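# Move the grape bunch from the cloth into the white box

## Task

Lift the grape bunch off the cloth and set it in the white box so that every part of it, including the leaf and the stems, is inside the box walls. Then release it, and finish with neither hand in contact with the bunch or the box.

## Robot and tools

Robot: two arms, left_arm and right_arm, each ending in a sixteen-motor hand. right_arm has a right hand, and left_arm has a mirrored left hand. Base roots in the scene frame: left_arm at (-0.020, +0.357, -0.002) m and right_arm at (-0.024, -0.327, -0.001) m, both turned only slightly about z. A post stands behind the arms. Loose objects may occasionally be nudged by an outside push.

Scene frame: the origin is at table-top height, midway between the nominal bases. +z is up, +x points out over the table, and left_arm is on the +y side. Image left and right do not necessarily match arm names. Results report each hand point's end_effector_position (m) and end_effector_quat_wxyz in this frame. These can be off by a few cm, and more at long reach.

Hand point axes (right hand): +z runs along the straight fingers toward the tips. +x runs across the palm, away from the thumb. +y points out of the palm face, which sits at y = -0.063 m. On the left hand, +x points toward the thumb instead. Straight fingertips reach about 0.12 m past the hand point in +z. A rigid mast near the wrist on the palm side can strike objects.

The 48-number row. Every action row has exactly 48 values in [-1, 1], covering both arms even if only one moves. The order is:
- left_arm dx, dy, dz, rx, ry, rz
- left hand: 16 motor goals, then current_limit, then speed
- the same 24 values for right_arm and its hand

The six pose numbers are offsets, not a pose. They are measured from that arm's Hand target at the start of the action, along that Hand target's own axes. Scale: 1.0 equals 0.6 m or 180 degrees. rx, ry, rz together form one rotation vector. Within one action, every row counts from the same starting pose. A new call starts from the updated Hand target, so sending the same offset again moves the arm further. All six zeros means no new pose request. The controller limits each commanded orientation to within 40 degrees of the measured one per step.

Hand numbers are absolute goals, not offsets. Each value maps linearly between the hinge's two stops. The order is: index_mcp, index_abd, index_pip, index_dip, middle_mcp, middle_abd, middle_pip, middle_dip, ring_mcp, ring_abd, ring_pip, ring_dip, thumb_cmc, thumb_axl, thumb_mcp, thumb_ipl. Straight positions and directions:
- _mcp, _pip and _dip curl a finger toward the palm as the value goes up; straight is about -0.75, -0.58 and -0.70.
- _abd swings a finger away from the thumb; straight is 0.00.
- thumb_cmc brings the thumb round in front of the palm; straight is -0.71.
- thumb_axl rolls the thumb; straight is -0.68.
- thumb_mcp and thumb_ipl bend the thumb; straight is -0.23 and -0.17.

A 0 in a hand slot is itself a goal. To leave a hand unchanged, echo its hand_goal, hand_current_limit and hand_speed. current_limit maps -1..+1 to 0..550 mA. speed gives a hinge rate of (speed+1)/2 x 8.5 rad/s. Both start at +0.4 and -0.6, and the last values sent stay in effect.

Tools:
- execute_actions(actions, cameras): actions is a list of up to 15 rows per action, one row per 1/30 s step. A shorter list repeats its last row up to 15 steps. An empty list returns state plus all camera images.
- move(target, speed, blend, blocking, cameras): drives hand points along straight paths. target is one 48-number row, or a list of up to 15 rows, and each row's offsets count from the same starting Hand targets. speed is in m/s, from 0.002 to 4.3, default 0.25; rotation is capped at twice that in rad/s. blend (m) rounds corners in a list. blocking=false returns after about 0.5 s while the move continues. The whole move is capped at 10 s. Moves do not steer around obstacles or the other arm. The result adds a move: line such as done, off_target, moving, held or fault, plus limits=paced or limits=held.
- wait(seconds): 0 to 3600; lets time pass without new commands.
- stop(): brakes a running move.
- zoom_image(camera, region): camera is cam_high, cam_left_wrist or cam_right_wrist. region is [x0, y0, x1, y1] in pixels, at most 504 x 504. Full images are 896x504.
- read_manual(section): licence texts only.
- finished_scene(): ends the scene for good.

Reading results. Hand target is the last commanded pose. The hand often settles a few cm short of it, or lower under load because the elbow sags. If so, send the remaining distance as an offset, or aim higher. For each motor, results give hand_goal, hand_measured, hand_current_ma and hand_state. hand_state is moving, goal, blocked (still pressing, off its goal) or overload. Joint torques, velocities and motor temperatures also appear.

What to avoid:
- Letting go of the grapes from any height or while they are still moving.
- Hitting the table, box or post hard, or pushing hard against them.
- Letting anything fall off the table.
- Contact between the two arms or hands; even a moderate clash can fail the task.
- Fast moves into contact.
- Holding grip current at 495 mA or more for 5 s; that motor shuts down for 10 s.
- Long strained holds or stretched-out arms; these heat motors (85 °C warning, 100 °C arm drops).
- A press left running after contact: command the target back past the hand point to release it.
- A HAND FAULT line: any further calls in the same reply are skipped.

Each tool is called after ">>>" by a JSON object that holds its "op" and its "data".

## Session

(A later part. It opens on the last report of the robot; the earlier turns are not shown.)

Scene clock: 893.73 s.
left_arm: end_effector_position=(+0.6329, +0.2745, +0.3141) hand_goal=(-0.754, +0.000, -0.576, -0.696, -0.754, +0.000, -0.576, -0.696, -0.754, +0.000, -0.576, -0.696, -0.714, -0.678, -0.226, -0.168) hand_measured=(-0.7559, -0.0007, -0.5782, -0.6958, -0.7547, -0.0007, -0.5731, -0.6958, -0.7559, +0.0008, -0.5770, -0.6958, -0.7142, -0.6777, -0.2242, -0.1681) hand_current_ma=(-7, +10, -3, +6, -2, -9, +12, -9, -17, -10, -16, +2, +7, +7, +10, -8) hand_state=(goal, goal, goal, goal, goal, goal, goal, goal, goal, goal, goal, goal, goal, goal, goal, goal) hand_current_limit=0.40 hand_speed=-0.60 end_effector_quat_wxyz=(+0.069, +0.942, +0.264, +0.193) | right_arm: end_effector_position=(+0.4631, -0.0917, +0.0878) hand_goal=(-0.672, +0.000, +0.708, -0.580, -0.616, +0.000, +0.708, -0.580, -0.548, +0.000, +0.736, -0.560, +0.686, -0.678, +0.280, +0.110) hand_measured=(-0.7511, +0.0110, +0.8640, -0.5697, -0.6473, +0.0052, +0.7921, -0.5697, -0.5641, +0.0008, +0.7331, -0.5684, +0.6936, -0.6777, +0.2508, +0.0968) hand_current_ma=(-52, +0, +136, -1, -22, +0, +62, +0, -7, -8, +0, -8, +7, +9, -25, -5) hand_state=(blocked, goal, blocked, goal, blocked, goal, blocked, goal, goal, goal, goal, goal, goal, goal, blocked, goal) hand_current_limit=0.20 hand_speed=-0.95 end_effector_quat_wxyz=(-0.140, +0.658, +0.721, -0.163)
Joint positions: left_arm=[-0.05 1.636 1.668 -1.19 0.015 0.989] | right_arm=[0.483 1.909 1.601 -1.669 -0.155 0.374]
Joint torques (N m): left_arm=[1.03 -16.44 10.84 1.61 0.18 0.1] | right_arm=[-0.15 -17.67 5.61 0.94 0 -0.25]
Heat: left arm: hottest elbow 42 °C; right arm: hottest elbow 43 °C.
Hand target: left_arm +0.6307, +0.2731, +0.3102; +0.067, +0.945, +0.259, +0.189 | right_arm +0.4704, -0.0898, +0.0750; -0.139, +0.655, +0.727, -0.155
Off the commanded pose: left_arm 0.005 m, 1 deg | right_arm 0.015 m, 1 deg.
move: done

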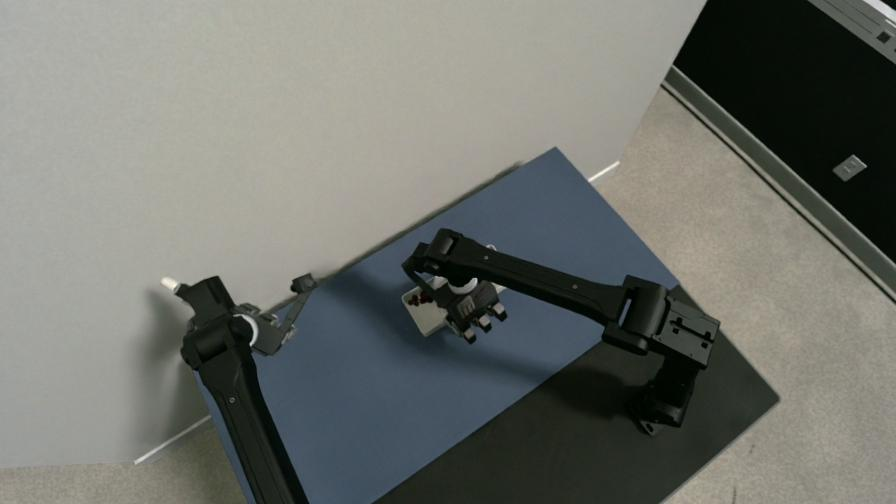

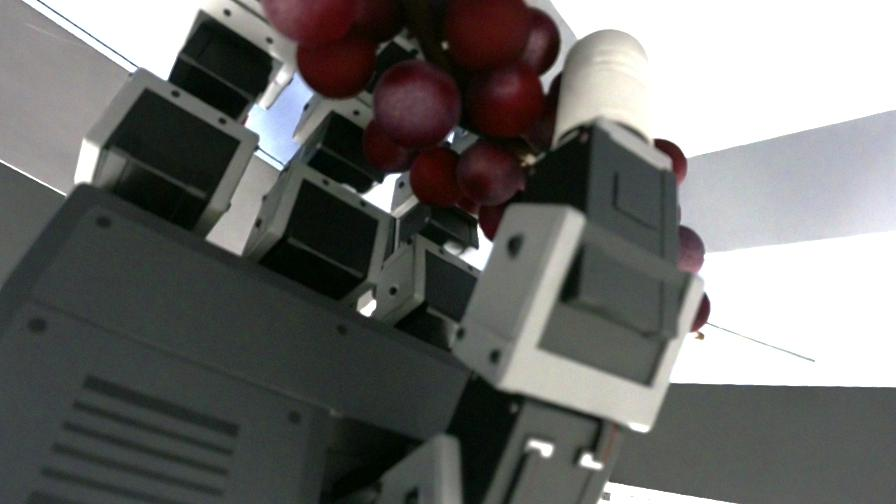

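>>> {"op": "move", "data": {"target": [0,0,0,0,0,0,-0.754,0,-0.576,-0.696,-0.754,0,-0.576,-0.696,-0.754,0,-0.576,-0.696,-0.714,-0.678,-0.226,-0.168,0.4,-0.6,-0.0038,-0.015,-0.0845,0,0,0,-0.671,0,0.708,-0.58,-0.616,0,0.708,-0.58,-0.548,0,0.737,-0.56,0.686,-0.678,0.28,0.11,0.2,-0.95], "speed": 0.03, "cameras": ["cam_high","cam_right_wrist"]}}

>>> {"op": "zoom_image", "data": {"camera": "cam_high", "region": [380, 240, 540, 370]}}

Scene clock: 910.30 s.
left_arm: end_effector_position=(+0.6329, +0.2745, +0.3141) hand_goal=(-0.754, +0.000, -0.576, -0.696, -0.754, +0.000, -0.576, -0.696, -0.754, +0.000, -0.576, -0.696, -0.714, -0.678, -0.226, -0.168) hand_measured=(-0.7559, +0.0008, -0.5782, -0.6958, -0.7547, -0.0007, -0.5731, -0.6958, -0.7559, +0.0008, -0.5770, -0.6958, -0.7142, -0.6777, -0.2242, -0.1681) hand_current_ma=(-13, +0, -10, +3, -4, -2, +4, -12, -14, -6, -12, +2, +3, +2, +5, -4) hand_state=(goal, goal, goal, goal, goal, goal, goal, goal, goal, goal, goal, goal, goal, goal, goal, goal) hand_current_limit=0.40 hand_speed=-0.60 end_effector_quat_wxyz=(+0.069, +0.942, +0.264, +0.193) | right_arm: end_effector_position=(+0.4613, -0.0925, +0.0948) hand_goal=(-0.672, +0.000, +0.708, -0.580, -0.616, +0.000, +0.708, -0.580, -0.548, +0.000, +0.736, -0.560, +0.686, -0.678, +0.280, +0.110) hand_measured=(-0.7004, +0.0125, +0.7267, -0.5684, -0.6112, +0.0096, +0.7049, -0.5760, -0.5641, +0.0008, +0.7305, -0.5697, +0.6898, -0.6809, +0.2469, +0.0949) hand_current_ma=(-8, -1, +7, +7, -4, +1, +8, -6, -5, -3, +4, -4, +4, +9, -26, -8) hand_state=(blocked, goal, goal, goal, goal, goal, goal, goal, goal, goal, goal, goal, goal, goal, blocked, goal) hand_current_limit=0.20 hand_speed=-0.95 end_effector_quat_wxyz=(-0.142, +0.654, +0.723, -0.171)
Joint positions: left_arm=[-0.05 1.636 1.668 -1.19 0.015 0.989] | right_arm=[0.483 1.909 1.619 -1.704 -0.152 0.364]
Joint torques (N m): left_arm=[0.5 -16.67 10.91 1.55 0.16 0.09] | right_arm=[-1.2 -21.25 9.96 -0.83 0.19 -0.21]
Heat: left arm: hottest elbow 42 °C; right arm: hottest elbow 42 °C.
Hand target: left_arm +0.6307, +0.2731, +0.3102; +0.067, +0.945, +0.259, +0.189 | right_arm +0.4831, -0.0906, +0.1250; -0.139, +0.655, +0.727, -0.155
Off the commanded pose: left_arm 0.005 m, 1 deg | right_arm 0.037 m, 2 deg.
joint sent to its limit (right arm) — joint 4 (wrist pitch), lower limit. The joint targets still meet the commanded pose.
move: off_target (right_arm)

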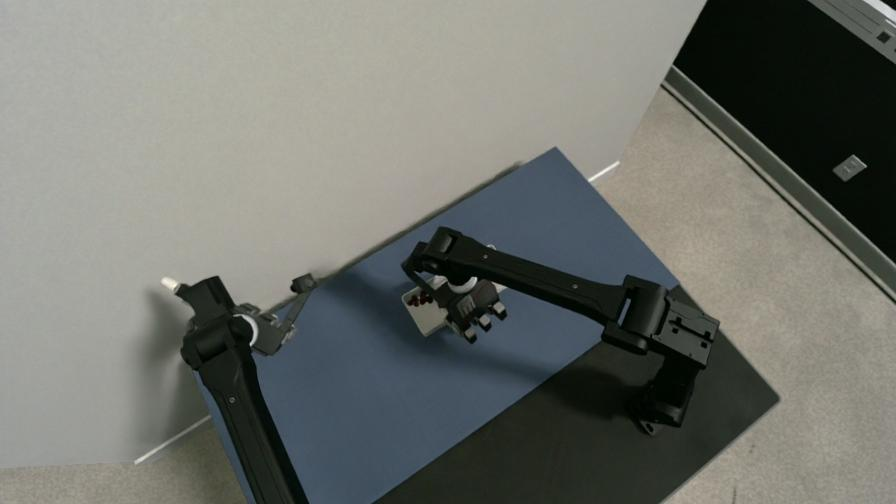

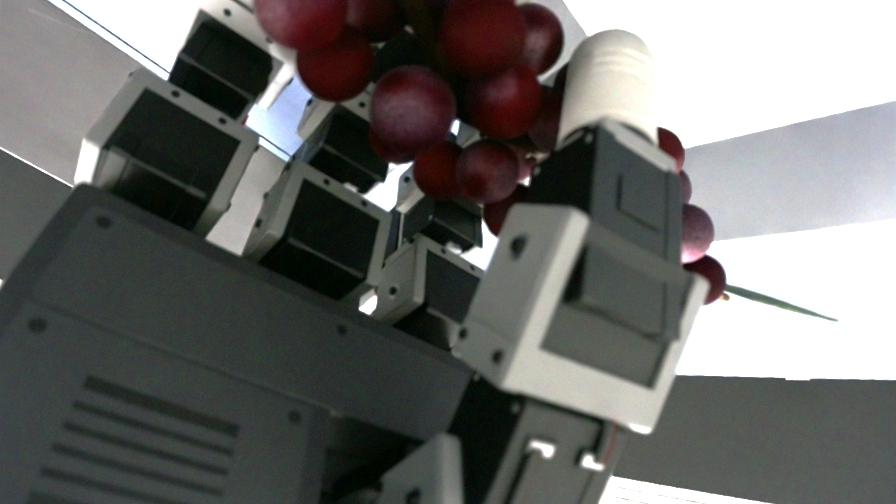

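Scaled by 3.150 from the camera's image (finer frame: 1280x720).

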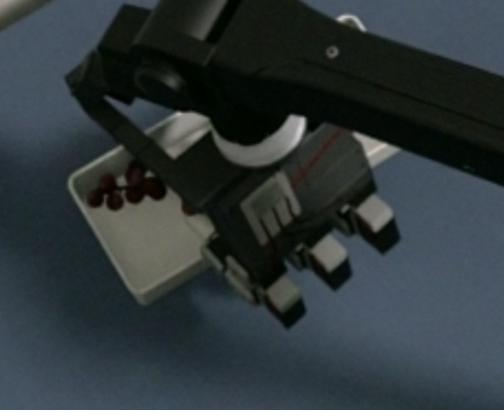

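>>> {"op": "move", "data": {"target": [0,0,0,0,0,0,-0.754,0,-0.576,-0.696,-0.754,0,-0.576,-0.696,-0.754,0,-0.576,-0.696,-0.714,-0.678,-0.226,-0.168,0.4,-0.6,0,0,0,0,0,0,-0.64,0,0.62,-0.60,-0.60,0,0.60,-0.60,-0.56,0,0.60,-0.60,0.686,-0.678,0.18,0.02,0.2,-0.95], "speed": 0.03, "cameras": ["cam_high","cam_right_wrist"]}}

>>> {"op": "zoom_image", "data": {"camera": "cam_high", "region": [380, 240, 540, 370]}}

Scene clock: 936.43 s.
left_arm: end_effector_position=(+0.6329, +0.2745, +0.3141) hand_goal=(-0.754, +0.000, -0.576, -0.696, -0.754, +0.000, -0.576, -0.696, -0.754, +0.000, -0.576, -0.696, -0.714, -0.678, -0.226, -0.168) hand_measured=(-0.7559, -0.0007, -0.5795, -0.6958, -0.7547, +0.0008, -0.5744, -0.6958, -0.7559, -0.0007, -0.5770, -0.6958, -0.7142, -0.6777, -0.2242, -0.1681) hand_current_ma=(-17, +7, -1, -1, -5, -3, +14, -6, -3, -7, -13, -1, +3, -7, -5, +0) hand_state=(goal, goal, goal, goal, goal, goal, goal, goal, goal, goal, goal, goal, goal, goal, goal, goal) hand_current_limit=0.40 hand_speed=-0.60 end_effector_quat_wxyz=(+0.069, +0.942, +0.264, +0.193) | right_arm: end_effector_position=(+0.4618, -0.0925, +0.0982) hand_goal=(-0.640, +0.000, +0.620, -0.600, -0.600, +0.000, +0.600, -0.600, -0.560, +0.000, +0.600, -0.600, +0.686, -0.678, +0.180, +0.020) hand_measured=(-0.6787, +0.0125, +0.6459, -0.5875, -0.6003, +0.0096, +0.6022, -0.5964, -0.5593, +0.0008, +0.5997, -0.5977, +0.6860, -0.6809, +0.1924, +0.0263) hand_current_ma=(-14, -6, +16, +1, -5, +2, +10, +0, +0, -9, +1, -7, -3, +8, -1, -2) hand_state=(blocked, goal, blocked, goal, goal, goal, goal, goal, goal, goal, goal, goal, goal, goal, goal, goal) hand_current_limit=0.20 hand_speed=-0.95 end_effector_quat_wxyz=(-0.142, +0.654, +0.723, -0.169)
Joint positions: left_arm=[-0.05 1.636 1.668 -1.19 0.015 0.989] | right_arm=[0.483 1.906 1.623 -1.708 -0.152 0.364]
Joint torques (N m): left_arm=[0.79 -16.56 11.08 1.4 0.17 0.14] | right_arm=[-1.08 -20.89 9.73 -0.69 0.19 -0.21]
Heat: left arm: hottest elbow 42 °C; right arm: hottest elbow 45 °C.
Hand target: left_arm +0.6307, +0.2731, +0.3102; +0.067, +0.945, +0.259, +0.189 | right_arm +0.4830, -0.0907, +0.1248; -0.139, +0.655, +0.727, -0.155
Off the commanded pose: left_arm 0.005 m, 1 deg | right_arm 0.034 m, 2 deg.
joint sent to its limit (right arm) — joint 4 (wrist pitch), lower limit. The joint targets still meet the commanded pose.
move: done

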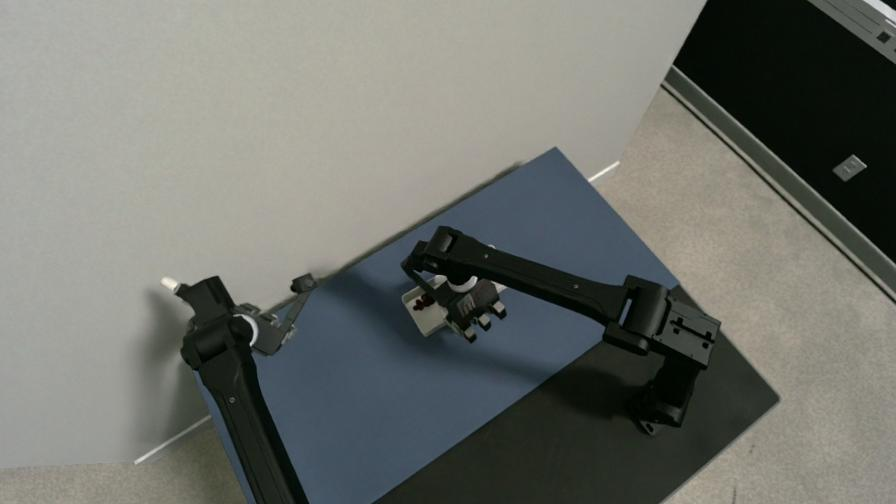

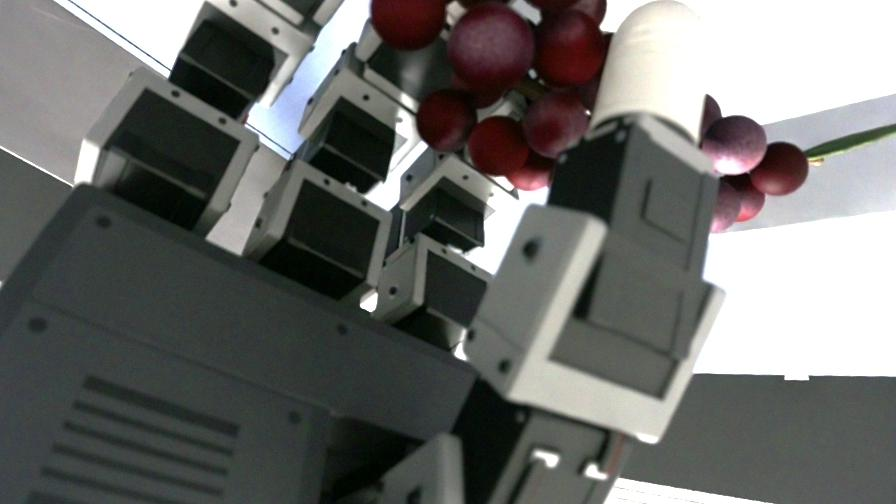

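Scaled by 3.150 from the camera's image (finer frame: 1280x720).

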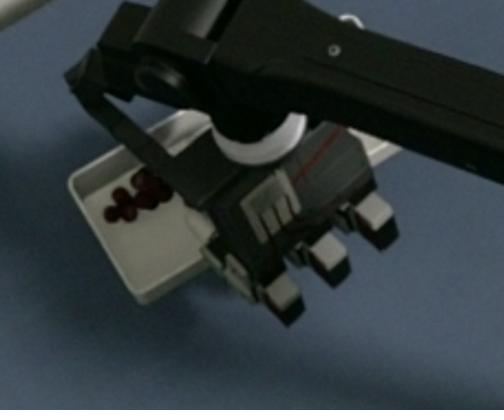

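>>> {"op": "move", "data": {"target": [0,0,0,0,0,0,-0.754,0,-0.576,-0.696,-0.754,0,-0.576,-0.696,-0.754,0,-0.576,-0.696,-0.714,-0.678,-0.226,-0.168,0.4,-0.6,0.0249,0.0024,-0.0011,0,0,0,-0.64,0,0.62,-0.60,-0.60,0,0.60,-0.60,-0.56,0,0.60,-0.60,0.686,-0.678,0.18,0.02,0.2,-0.95], "speed": 0.03, "cameras": ["cam_high","cam_right_wrist"]}}

>>> {"op": "zoom_image", "data": {"camera": "cam_high", "region": [380, 240, 540, 370]}}

Scene clock: 948.27 s.
left_arm: end_effector_position=(+0.6329, +0.2745, +0.3141) hand_goal=(-0.754, +0.000, -0.576, -0.696, -0.754, +0.000, -0.576, -0.696, -0.754, +0.000, -0.576, -0.696, -0.714, -0.678, -0.226, -0.168) hand_measured=(-0.7559, +0.0008, -0.5782, -0.6958, -0.7559, +0.0008, -0.5731, -0.6958, -0.7559, -0.0007, -0.5782, -0.6958, -0.7142, -0.6767, -0.2242, -0.1681) hand_current_ma=(-9, +12, -8, -2, -6, -5, +10, -6, -12, -6, -20, +10, +14, +3, +16, -8) hand_state=(goal, goal, goal, goal, goal, goal, goal, goal, goal, goal, goal, goal, goal, goal, goal, goal) hand_current_limit=0.40 hand_speed=-0.60 end_effector_quat_wxyz=(+0.069, +0.942, +0.264, +0.193) | right_arm: end_effector_position=(+0.4665, -0.0900, +0.1039) hand_goal=(-0.640, +0.000, +0.620, -0.600, -0.600, +0.000, +0.600, -0.600, -0.560, +0.000, +0.600, -0.600, +0.686, -0.678, +0.180, +0.020) hand_measured=(-0.6787, +0.0125, +0.6086, -0.5977, -0.6063, +0.0096, +0.5932, -0.5977, -0.5581, +0.0008, +0.6009, -0.5990, +0.6860, -0.6809, +0.1924, +0.0263) hand_current_ma=(-14, -2, -1, +1, -11, -2, +9, -4, -3, -9, +9, -7, +0, +10, -6, -2) hand_state=(blocked, goal, goal, goal, goal, goal, goal, goal, goal, goal, goal, goal, goal, goal, goal, goal) hand_current_limit=0.20 hand_speed=-0.95 end_effector_quat_wxyz=(-0.140, +0.657, +0.723, -0.163)
Joint positions: left_arm=[-0.05 1.636 1.668 -1.19 0.015 0.989] | right_arm=[0.483 1.906 1.639 -1.71 -0.154 0.37]
Joint torques (N m): left_arm=[0.97 -16.38 11.08 1.52 0.16 0.1] | right_arm=[0.85 -19.6 10.28 -0.61 -0.11 -0.07]
Heat: left arm: hottest elbow 42 °C; right arm: hottest elbow 45 °C.
Hand target: left_arm +0.6307, +0.2731, +0.3102; +0.067, +0.945, +0.259, +0.189 | right_arm +0.4831, -0.0757, +0.1249; -0.139, +0.655, +0.727, -0.155
Off the commanded pose: left_arm 0.005 m, 1 deg | right_arm 0.030 m, 1 deg.
joint read past its limit (right arm) — joint 4 (wrist pitch), lower limit.
joint sent to its limit (right arm) — joint 4 (wrist pitch), lower limit. The joint targets are off in orientation, not in position.
move: off_target (right_arm)

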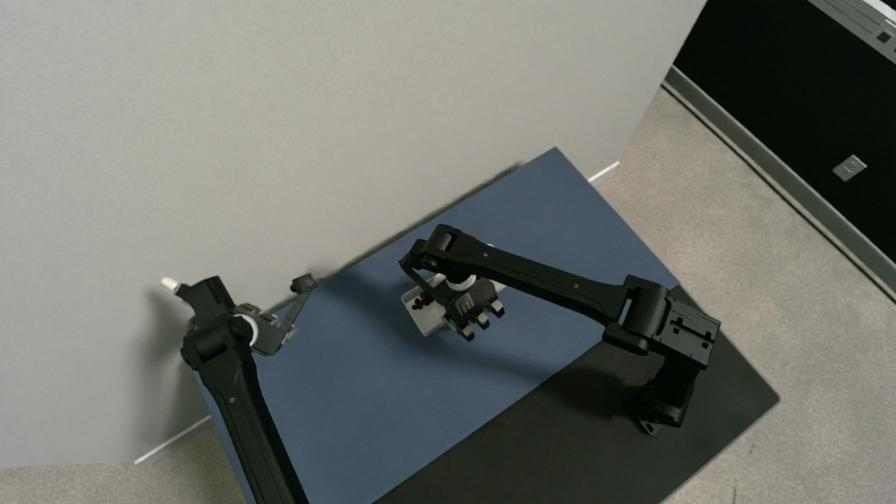

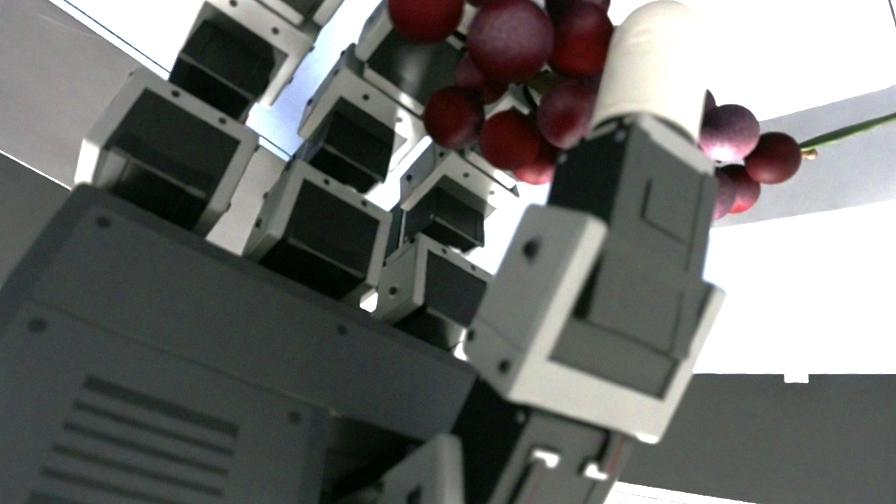

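Scaled by 3.150 from the camera's image (finer frame: 1280x720).

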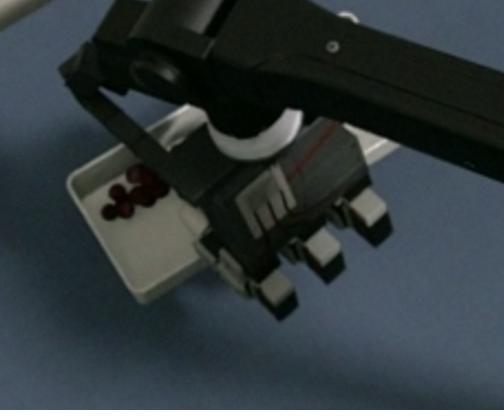

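>>> {"op": "move", "data": {"target": [0,0,0,0,0,0,-0.754,0,-0.576,-0.696,-0.754,0,-0.576,-0.696,-0.754,0,-0.576,-0.696,-0.714,-0.678,-0.226,-0.168,0.4,-0.6,0,0,0,0,0,0,-0.66,0,0.46,-0.62,-0.62,0,0.46,-0.62,-0.58,0,0.46,-0.62,0.686,-0.678,0.10,-0.08,0.2,-0.95], "speed": 0.03, "cameras": ["cam_high","cam_right_wrist"]}}

>>> {"op": "zoom_image", "data": {"camera": "cam_high", "region": [380, 240, 540, 370]}}

Scene clock: 959.83 s.
left_arm: end_effector_position=(+0.6329, +0.2745, +0.3141) hand_goal=(-0.754, +0.000, -0.576, -0.696, -0.754, +0.000, -0.576, -0.696, -0.754, +0.000, -0.576, -0.696, -0.714, -0.678, -0.226, -0.168) hand_measured=(-0.7559, +0.0008, -0.5782, -0.6958, -0.7547, +0.0008, -0.5731, -0.6958, -0.7559, -0.0007, -0.5782, -0.6958, -0.7142, -0.6777, -0.2242, -0.1681) hand_current_ma=(-8, +5, -4, +6, -3, -9, +1, -4, -7, -7, -13, +5, +12, -3, +8, -8) hand_state=(goal, goal, goal, goal, goal, goal, goal, goal, goal, goal, goal, goal, goal, goal, goal, goal) hand_current_limit=0.40 hand_speed=-0.60 end_effector_quat_wxyz=(+0.069, +0.942, +0.264, +0.193) | right_arm: end_effector_position=(+0.4691, -0.0889, +0.1067) hand_goal=(-0.660, +0.000, +0.460, -0.620, -0.620, +0.000, +0.460, -0.620, -0.580, +0.000, +0.460, -0.620, +0.686, -0.678, +0.100, -0.080) hand_measured=(-0.6715, +0.0110, +0.4867, -0.6117, -0.6088, +0.0096, +0.4624, -0.6142, -0.5702, +0.0008, +0.4611, -0.6130, +0.6860, -0.6809, +0.1152, -0.0719) hand_current_ma=(-3, -1, +13, +2, -3, +2, +7, -3, +6, -7, +4, -5, +2, +15, +0, -2) hand_state=(goal, goal, blocked, goal, goal, goal, goal, goal, goal, goal, goal, goal, goal, goal, goal, goal) hand_current_limit=0.20 hand_speed=-0.95 end_effector_quat_wxyz=(-0.138, +0.659, +0.722, -0.159)
Joint positions: left_arm=[-0.05 1.636 1.668 -1.19 0.015 0.989] | right_arm=[0.483 1.906 1.648 -1.71 -0.154 0.373]
Joint torques (N m): left_arm=[1.03 -16.73 10.89 1.57 0.16 0.11] | right_arm=[0.85 -19.72 9.85 -0.54 -0.1 -0.09]
Heat: left arm: hottest elbow 42 °C; right arm: hottest elbow 45 °C.
Hand target: left_arm +0.6307, +0.2731, +0.3102; +0.067, +0.945, +0.259, +0.189 | right_arm +0.4831, -0.0757, +0.1249; -0.139, +0.655, +0.727, -0.155
Off the commanded pose: left_arm 0.005 m, 1 deg | right_arm 0.026 m, 1 deg.
joint read past its limit (right arm) — joint 4 (wrist pitch), lower limit.
joint sent to its limit (right arm) — joint 4 (wrist pitch), lower limit. The joint targets are off in orientation, not in position.
move: done

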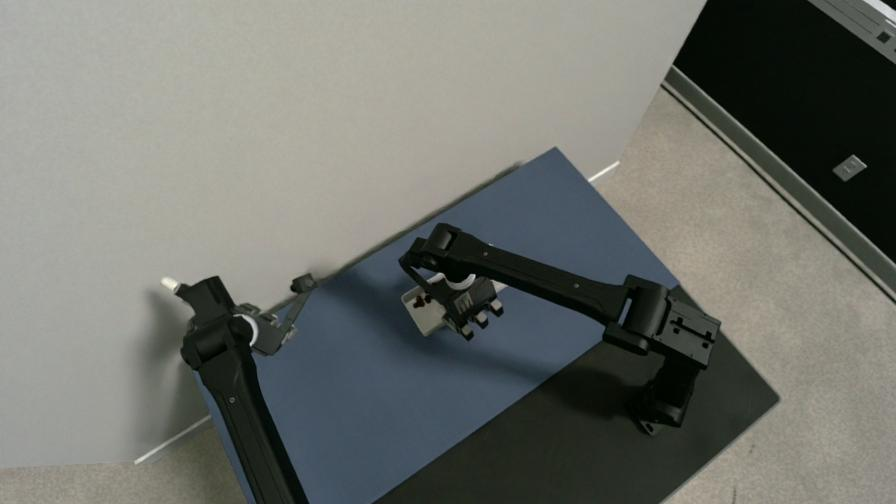

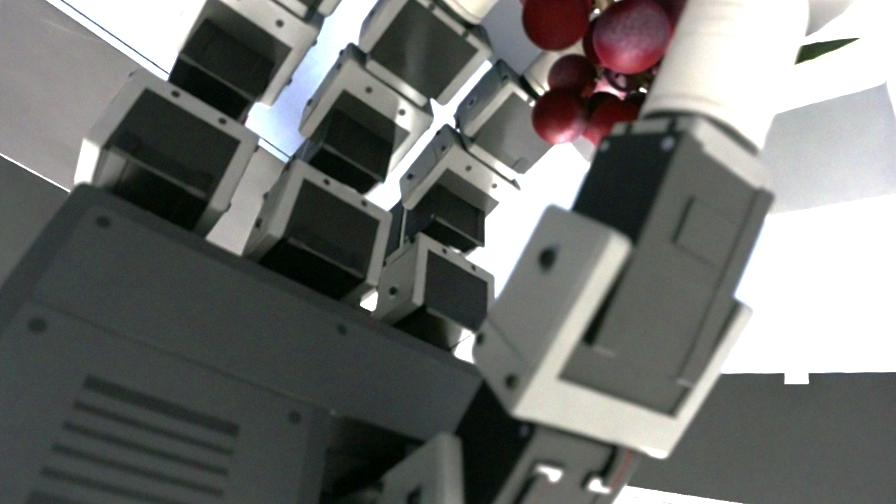

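Scaled by 3.150 from the camera's image (finer frame: 1280x720).

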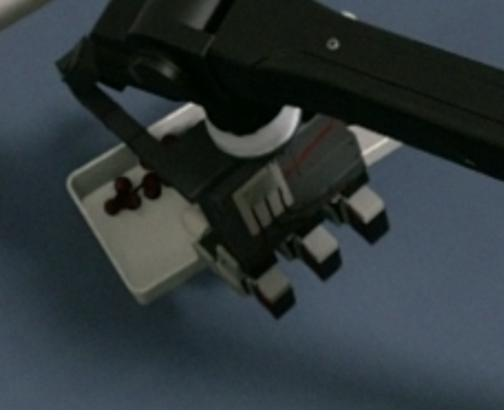

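>>> {"op": "move", "data": {"target": [0,0,0,0,0,0,-0.754,0,-0.576,-0.696,-0.754,0,-0.576,-0.696,-0.754,0,-0.576,-0.696,-0.714,-0.678,-0.226,-0.168,0.4,-0.6,0,0,0,0,0,0,-0.70,0,0.34,-0.64,-0.66,0,0.34,-0.64,-0.62,0,0.34,-0.64,0.686,-0.678,0.04,-0.16,0.2,-0.95], "speed": 0.03, "cameras": ["cam_high","cam_right_wrist"]}}

>>> {"op": "zoom_image", "data": {"camera": "cam_high", "region": [380, 240, 540, 370]}}

Scene clock: 968.17 s.
left_arm: end_effector_position=(+0.6329, +0.2745, +0.3141) hand_goal=(-0.754, +0.000, -0.576, -0.696, -0.754, +0.000, -0.576, -0.696, -0.754, +0.000, -0.576, -0.696, -0.714, -0.678, -0.226, -0.168) hand_measured=(-0.7559, -0.0007, -0.5782, -0.6958, -0.7547, -0.0007, -0.5731, -0.6958, -0.7559, +0.0008, -0.5770, -0.6958, -0.7142, -0.6777, -0.2242, -0.1681) hand_current_ma=(-11, -4, -5, +3, -8, -9, +5, -14, -8, -16, -14, +3, +5, -4, +13, -1) hand_state=(goal, goal, goal, goal, goal, goal, goal, goal, goal, goal, goal, goal, goal, goal, goal, goal) hand_current_limit=0.40 hand_speed=-0.60 end_effector_quat_wxyz=(+0.069, +0.942, +0.264, +0.193) | right_arm: end_effector_position=(+0.4730, -0.0870, +0.1109) hand_goal=(-0.700, +0.000, +0.340, -0.640, -0.660, +0.000, +0.340, -0.640, -0.620, +0.000, +0.340, -0.640, +0.686, -0.678, +0.040, -0.160) hand_measured=(-0.6763, +0.0110, +0.3892, -0.6257, -0.6208, +0.0096, +0.3700, -0.6283, -0.5931, -0.0007, +0.3674, -0.6295, +0.6860, -0.6809, +0.0568, -0.1510) hand_current_ma=(+16, +0, +27, +3, +13, -1, +19, +3, +11, -9, +12, -5, -6, +11, +4, -6) hand_state=(blocked, goal, blocked, goal, blocked, goal, blocked, goal, blocked, goal, blocked, goal, goal, goal, goal, goal) hand_current_limit=0.20 hand_speed=-0.95 end_effector_quat_wxyz=(-0.136, +0.659, +0.723, -0.154)
Joint positions: left_arm=[-0.05 1.636 1.668 -1.19 0.015 0.989] | right_arm=[0.483 1.906 1.66 -1.71 -0.153 0.375]
Joint torques (N m): left_arm=[0.62 -16.32 10.99 1.46 0.18 0.13] | right_arm=[0.85 -19.55 9.02 -0.57 -0.14 -0.1]
Heat: left arm: hottest elbow 42 °C; right arm: hottest elbow 45 °C.
Hand target: left_arm +0.6307, +0.2731, +0.3102; +0.067, +0.945, +0.259, +0.189 | right_arm +0.4831, -0.0756, +0.1249; -0.139, +0.654, +0.727, -0.155
Off the commanded pose: left_arm 0.005 m, 1 deg | right_arm 0.021 m, 1 deg.
joint read past its limit (right arm) — joint 4 (wrist pitch), lower limit.
joint sent to its limit (right arm) — joint 4 (wrist pitch), lower limit. The joint targets are off in orientation, not in position.
move: done

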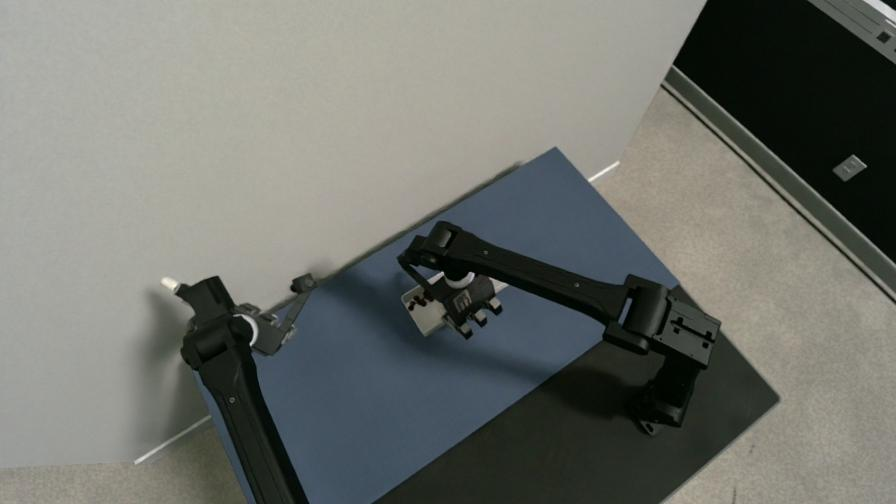

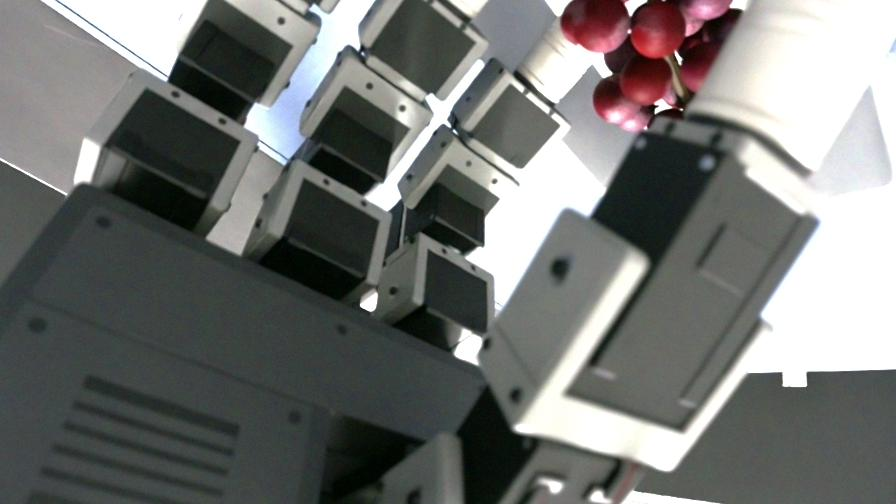

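Scaled by 3.150 from the camera's image (finer frame: 1280x720).

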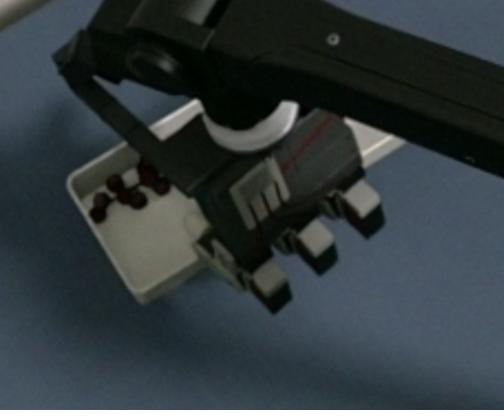

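>>> {"op": "move", "data": {"target": [0,0,0,0,0,0,-0.754,0,-0.576,-0.696,-0.754,0,-0.576,-0.696,-0.754,0,-0.576,-0.696,-0.714,-0.678,-0.226,-0.168,0.4,-0.6,0,-0.0543,-0.1216,0,0,0,-0.68,0,0.39,-0.63,-0.63,0,0.37,-0.63,-0.60,0,0.37,-0.63,0.686,-0.678,0.04,-0.16,0.2,-0.95], "speed": 0.05, "cameras": ["cam_high","cam_right_wrist"]}}

>>> {"op": "zoom_image", "data": {"camera": "cam_high", "region": [380, 240, 540, 370]}}

Scene clock: 977.57 s.
left_arm: end_effector_position=(+0.6329, +0.2745, +0.3141) hand_goal=(-0.754, +0.000, -0.576, -0.696, -0.754, +0.000, -0.576, -0.696, -0.754, +0.000, -0.576, -0.696, -0.714, -0.678, -0.226, -0.168) hand_measured=(-0.7559, -0.0007, -0.5782, -0.6958, -0.7547, +0.0008, -0.5731, -0.6958, -0.7559, -0.0007, -0.5782, -0.6958, -0.7142, -0.6777, -0.2242, -0.1681) hand_current_ma=(-9, -1, -6, -3, +3, -13, +15, +0, -4, -7, -12, +12, -5, +3, +7, -4) hand_state=(goal, goal, goal, goal, goal, goal, goal, goal, goal, goal, goal, goal, goal, goal, goal, goal) hand_current_limit=0.40 hand_speed=-0.60 end_effector_quat_wxyz=(+0.069, +0.942, +0.264, +0.193) | right_arm: end_effector_position=(+0.4716, -0.0888, +0.1708) hand_goal=(-0.680, +0.000, +0.390, -0.630, -0.630, +0.000, +0.370, -0.630, -0.600, +0.000, +0.370, -0.630, +0.686, -0.678, +0.040, -0.160) hand_measured=(-0.6727, +0.0037, +0.3828, -0.6308, -0.6196, +0.0096, +0.3649, -0.6346, -0.5931, -0.0007, +0.3610, -0.6295, +0.6848, -0.6809, +0.0578, -0.1519) hand_current_ma=(+4, -1, +1, -4, -3, +0, +3, -4, +3, -7, +4, -8, +3, +6, +3, -3) hand_state=(goal, goal, goal, goal, goal, goal, goal, goal, goal, goal, goal, goal, goal, goal, goal, goal) hand_current_limit=0.20 hand_speed=-0.95 end_effector_quat_wxyz=(-0.114, +0.668, +0.728, -0.103)
Joint positions: left_arm=[-0.05 1.636 1.668 -1.19 0.015 0.989] | right_arm=[0.485 1.793 1.66 -1.71 -0.147 0.392]
Joint torques (N m): left_arm=[0.26 -16.15 10.95 1.52 0.18 0.11] | right_arm=[1.14 -20.25 10.45 -0.29 0.1 -0.02]
Heat: left arm: hottest elbow 42 °C; right arm: hottest elbow 45 °C.
Hand target: left_arm +0.6307, +0.2731, +0.3102; +0.067, +0.945, +0.259, +0.189 | right_arm +0.4830, -0.0756, +0.2048; -0.139, +0.654, +0.727, -0.155
Off the commanded pose: left_arm 0.005 m, 1 deg | right_arm 0.038 m, 7 deg.
joint read past its limit (right arm) — joint 4 (wrist pitch), lower limit.
joint sent to its limit (right arm) — joint 4 (wrist pitch), lower limit. The joint targets are off in orientation, not in position.
move: off_target (right_arm)

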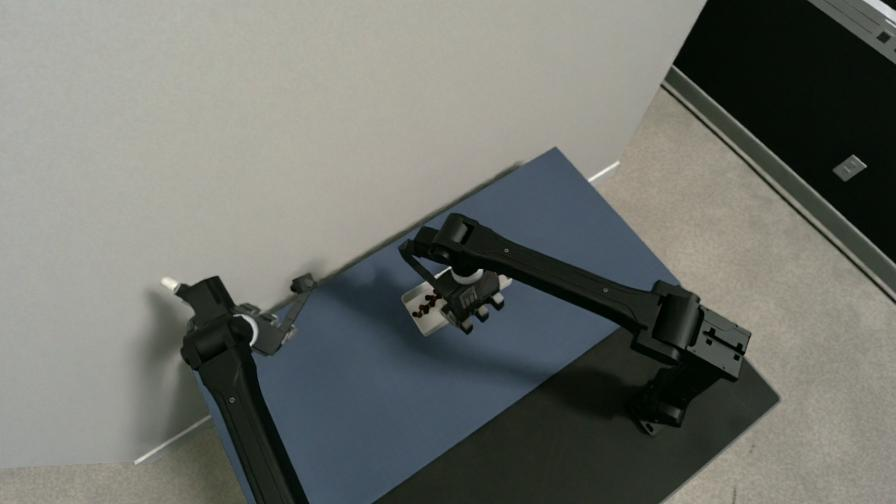

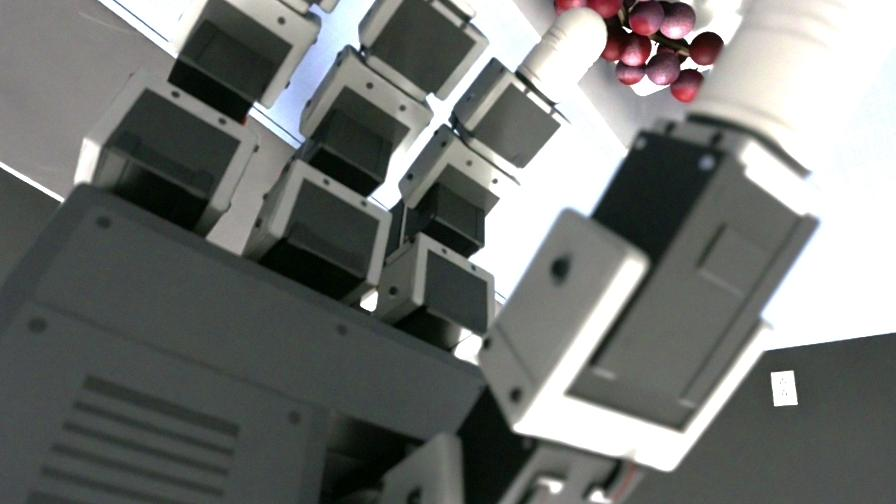

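Scaled by 3.150 from the camera's image (finer frame: 1280x720).

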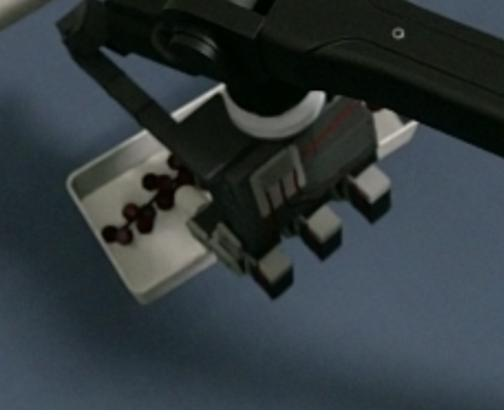

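>>> {"op": "move", "data": {"target": [[0,0,0,0,0,0,-0.754,0,-0.576,-0.696,-0.754,0,-0.576,-0.696,-0.754,0,-0.576,-0.696,-0.714,-0.678,-0.226,-0.168,0.4,-0.6,0,-0.0407,-0.0912,0,0,0,-0.68,0,0.39,-0.63,-0.63,0,0.37,-0.63,-0.60,0,0.37,-0.63,0.686,-0.678,0.04,-0.16,0.2,-0.95],[0,0,0,0,0,0,-0.754,0,-0.576,-0.696,-0.754,0,-0.576,-0.696,-0.754,0,-0.576,-0.696,-0.714,-0.678,-0.226,-0.168,0.4,-0.6,-0.379,-0.3837,0.062,0,0,0,-0.68,0,0.39,-0.63,-0.63,0,0.37,-0.63,-0.60,0,0.37,-0.63,0.686,-0.678,0.04,-0.16,0.2,-0.95]], "speed": [0.08,0.2], "blend": 0.02, "cameras": ["cam_high","cam_right_wrist"]}}

>>> {"op": "zoom_image", "data": {"camera": "cam_high", "region": [380, 230, 540, 360]}}

Scene clock: 993.70 s.
left_arm: end_effector_position=(+0.6329, +0.2745, +0.3141) hand_goal=(-0.754, +0.000, -0.576, -0.696, -0.754, +0.000, -0.576, -0.696, -0.754, +0.000, -0.576, -0.696, -0.714, -0.678, -0.226, -0.168) hand_measured=(-0.7559, -0.0007, -0.5782, -0.6958, -0.7547, -0.0007, -0.5731, -0.6958, -0.7559, +0.0008, -0.5782, -0.6971, -0.7142, -0.6767, -0.2242, -0.1681) hand_current_ma=(-13, +8, -11, -14, -8, -11, +7, +6, -12, -8, -10, +5, +10, +0, +5, -6) hand_state=(goal, goal, goal, goal, goal, goal, goal, goal, goal, goal, goal, goal, goal, goal, goal, goal) hand_current_limit=0.40 hand_speed=-0.60 end_effector_quat_wxyz=(+0.069, +0.942, +0.264, +0.193) | right_arm: end_effector_position=(+0.2854, -0.3210, +0.2649) hand_goal=(-0.680, +0.000, +0.390, -0.630, -0.630, +0.000, +0.370, -0.630, -0.600, +0.000, +0.370, -0.630, +0.686, -0.678, +0.040, -0.160) hand_measured=(-0.6823, +0.0037, +0.3828, -0.6321, -0.6293, +0.0008, +0.3649, -0.6346, -0.6003, +0.0008, +0.3610, -0.6346, +0.6860, -0.6809, +0.0568, -0.1510) hand_current_ma=(-2, -3, +2, +3, -7, -2, +3, -7, -2, -5, +4, -4, +2, +8, +1, +1) hand_state=(goal, goal, goal, goal, goal, goal, goal, goal, goal, goal, goal, goal, goal, goal, goal, goal) hand_current_limit=0.20 hand_speed=-0.95 end_effector_quat_wxyz=(-0.005, +0.672, +0.740, -0.020)
Joint positions: left_arm=[-0.05 1.636 1.668 -1.19 0.015 0.989] | right_arm=[0.095 0.938 1.041 -1.71 0.019 0.013]
Joint torques (N m): left_arm=[1.14 -16.56 10.96 1.55 0.13 0.08] | right_arm=[-1.03 -4.25 6.69 0.32 0.24 -0.15]
Heat: left arm: hottest elbow 42 °C; right arm: hottest elbow 44 °C.
Hand target: left_arm +0.6307, +0.2731, +0.3102; +0.067, +0.945, +0.259, +0.189 | right_arm +0.2826, -0.3253, +0.2647; -0.139, +0.655, +0.727, -0.155
Off the commanded pose: left_arm 0.005 m, 1 deg | right_arm 0.005 m, 22 deg.
joint read past its limit (right arm) — joint 4 (wrist pitch), lower limit.
joint sent to its limit (right arm) — joint 4 (wrist pitch), lower limit. The joint targets are off in orientation, not in position.
move: off_target (right_arm)

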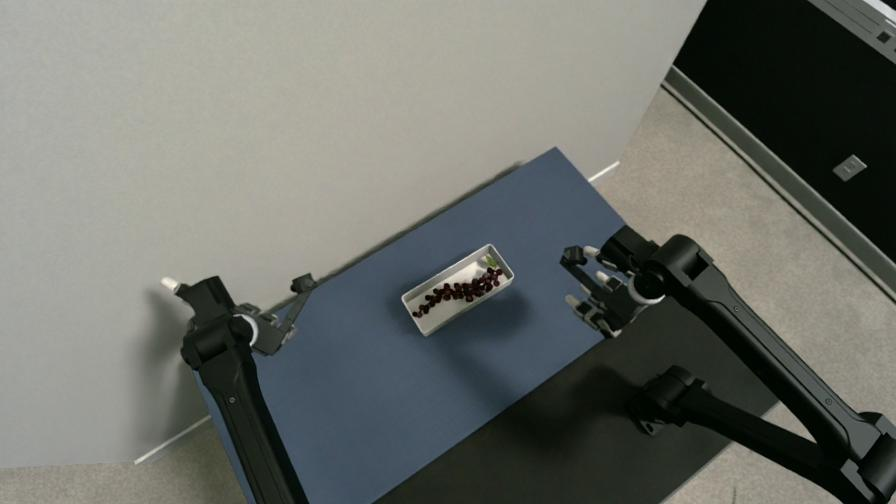

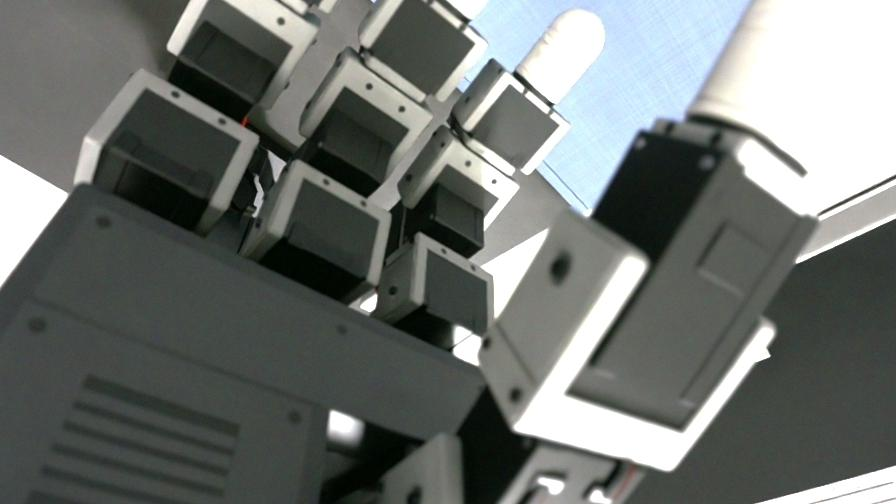

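Scaled by 3.150 from the camera's image (finer frame: 1280x720).

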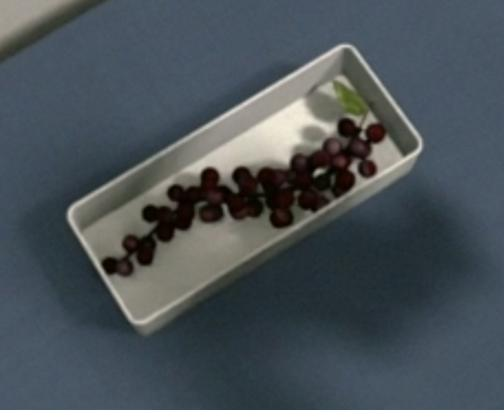

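>>> {"op": "finished_scene", "data": {}}

The scene is finished: the task was done.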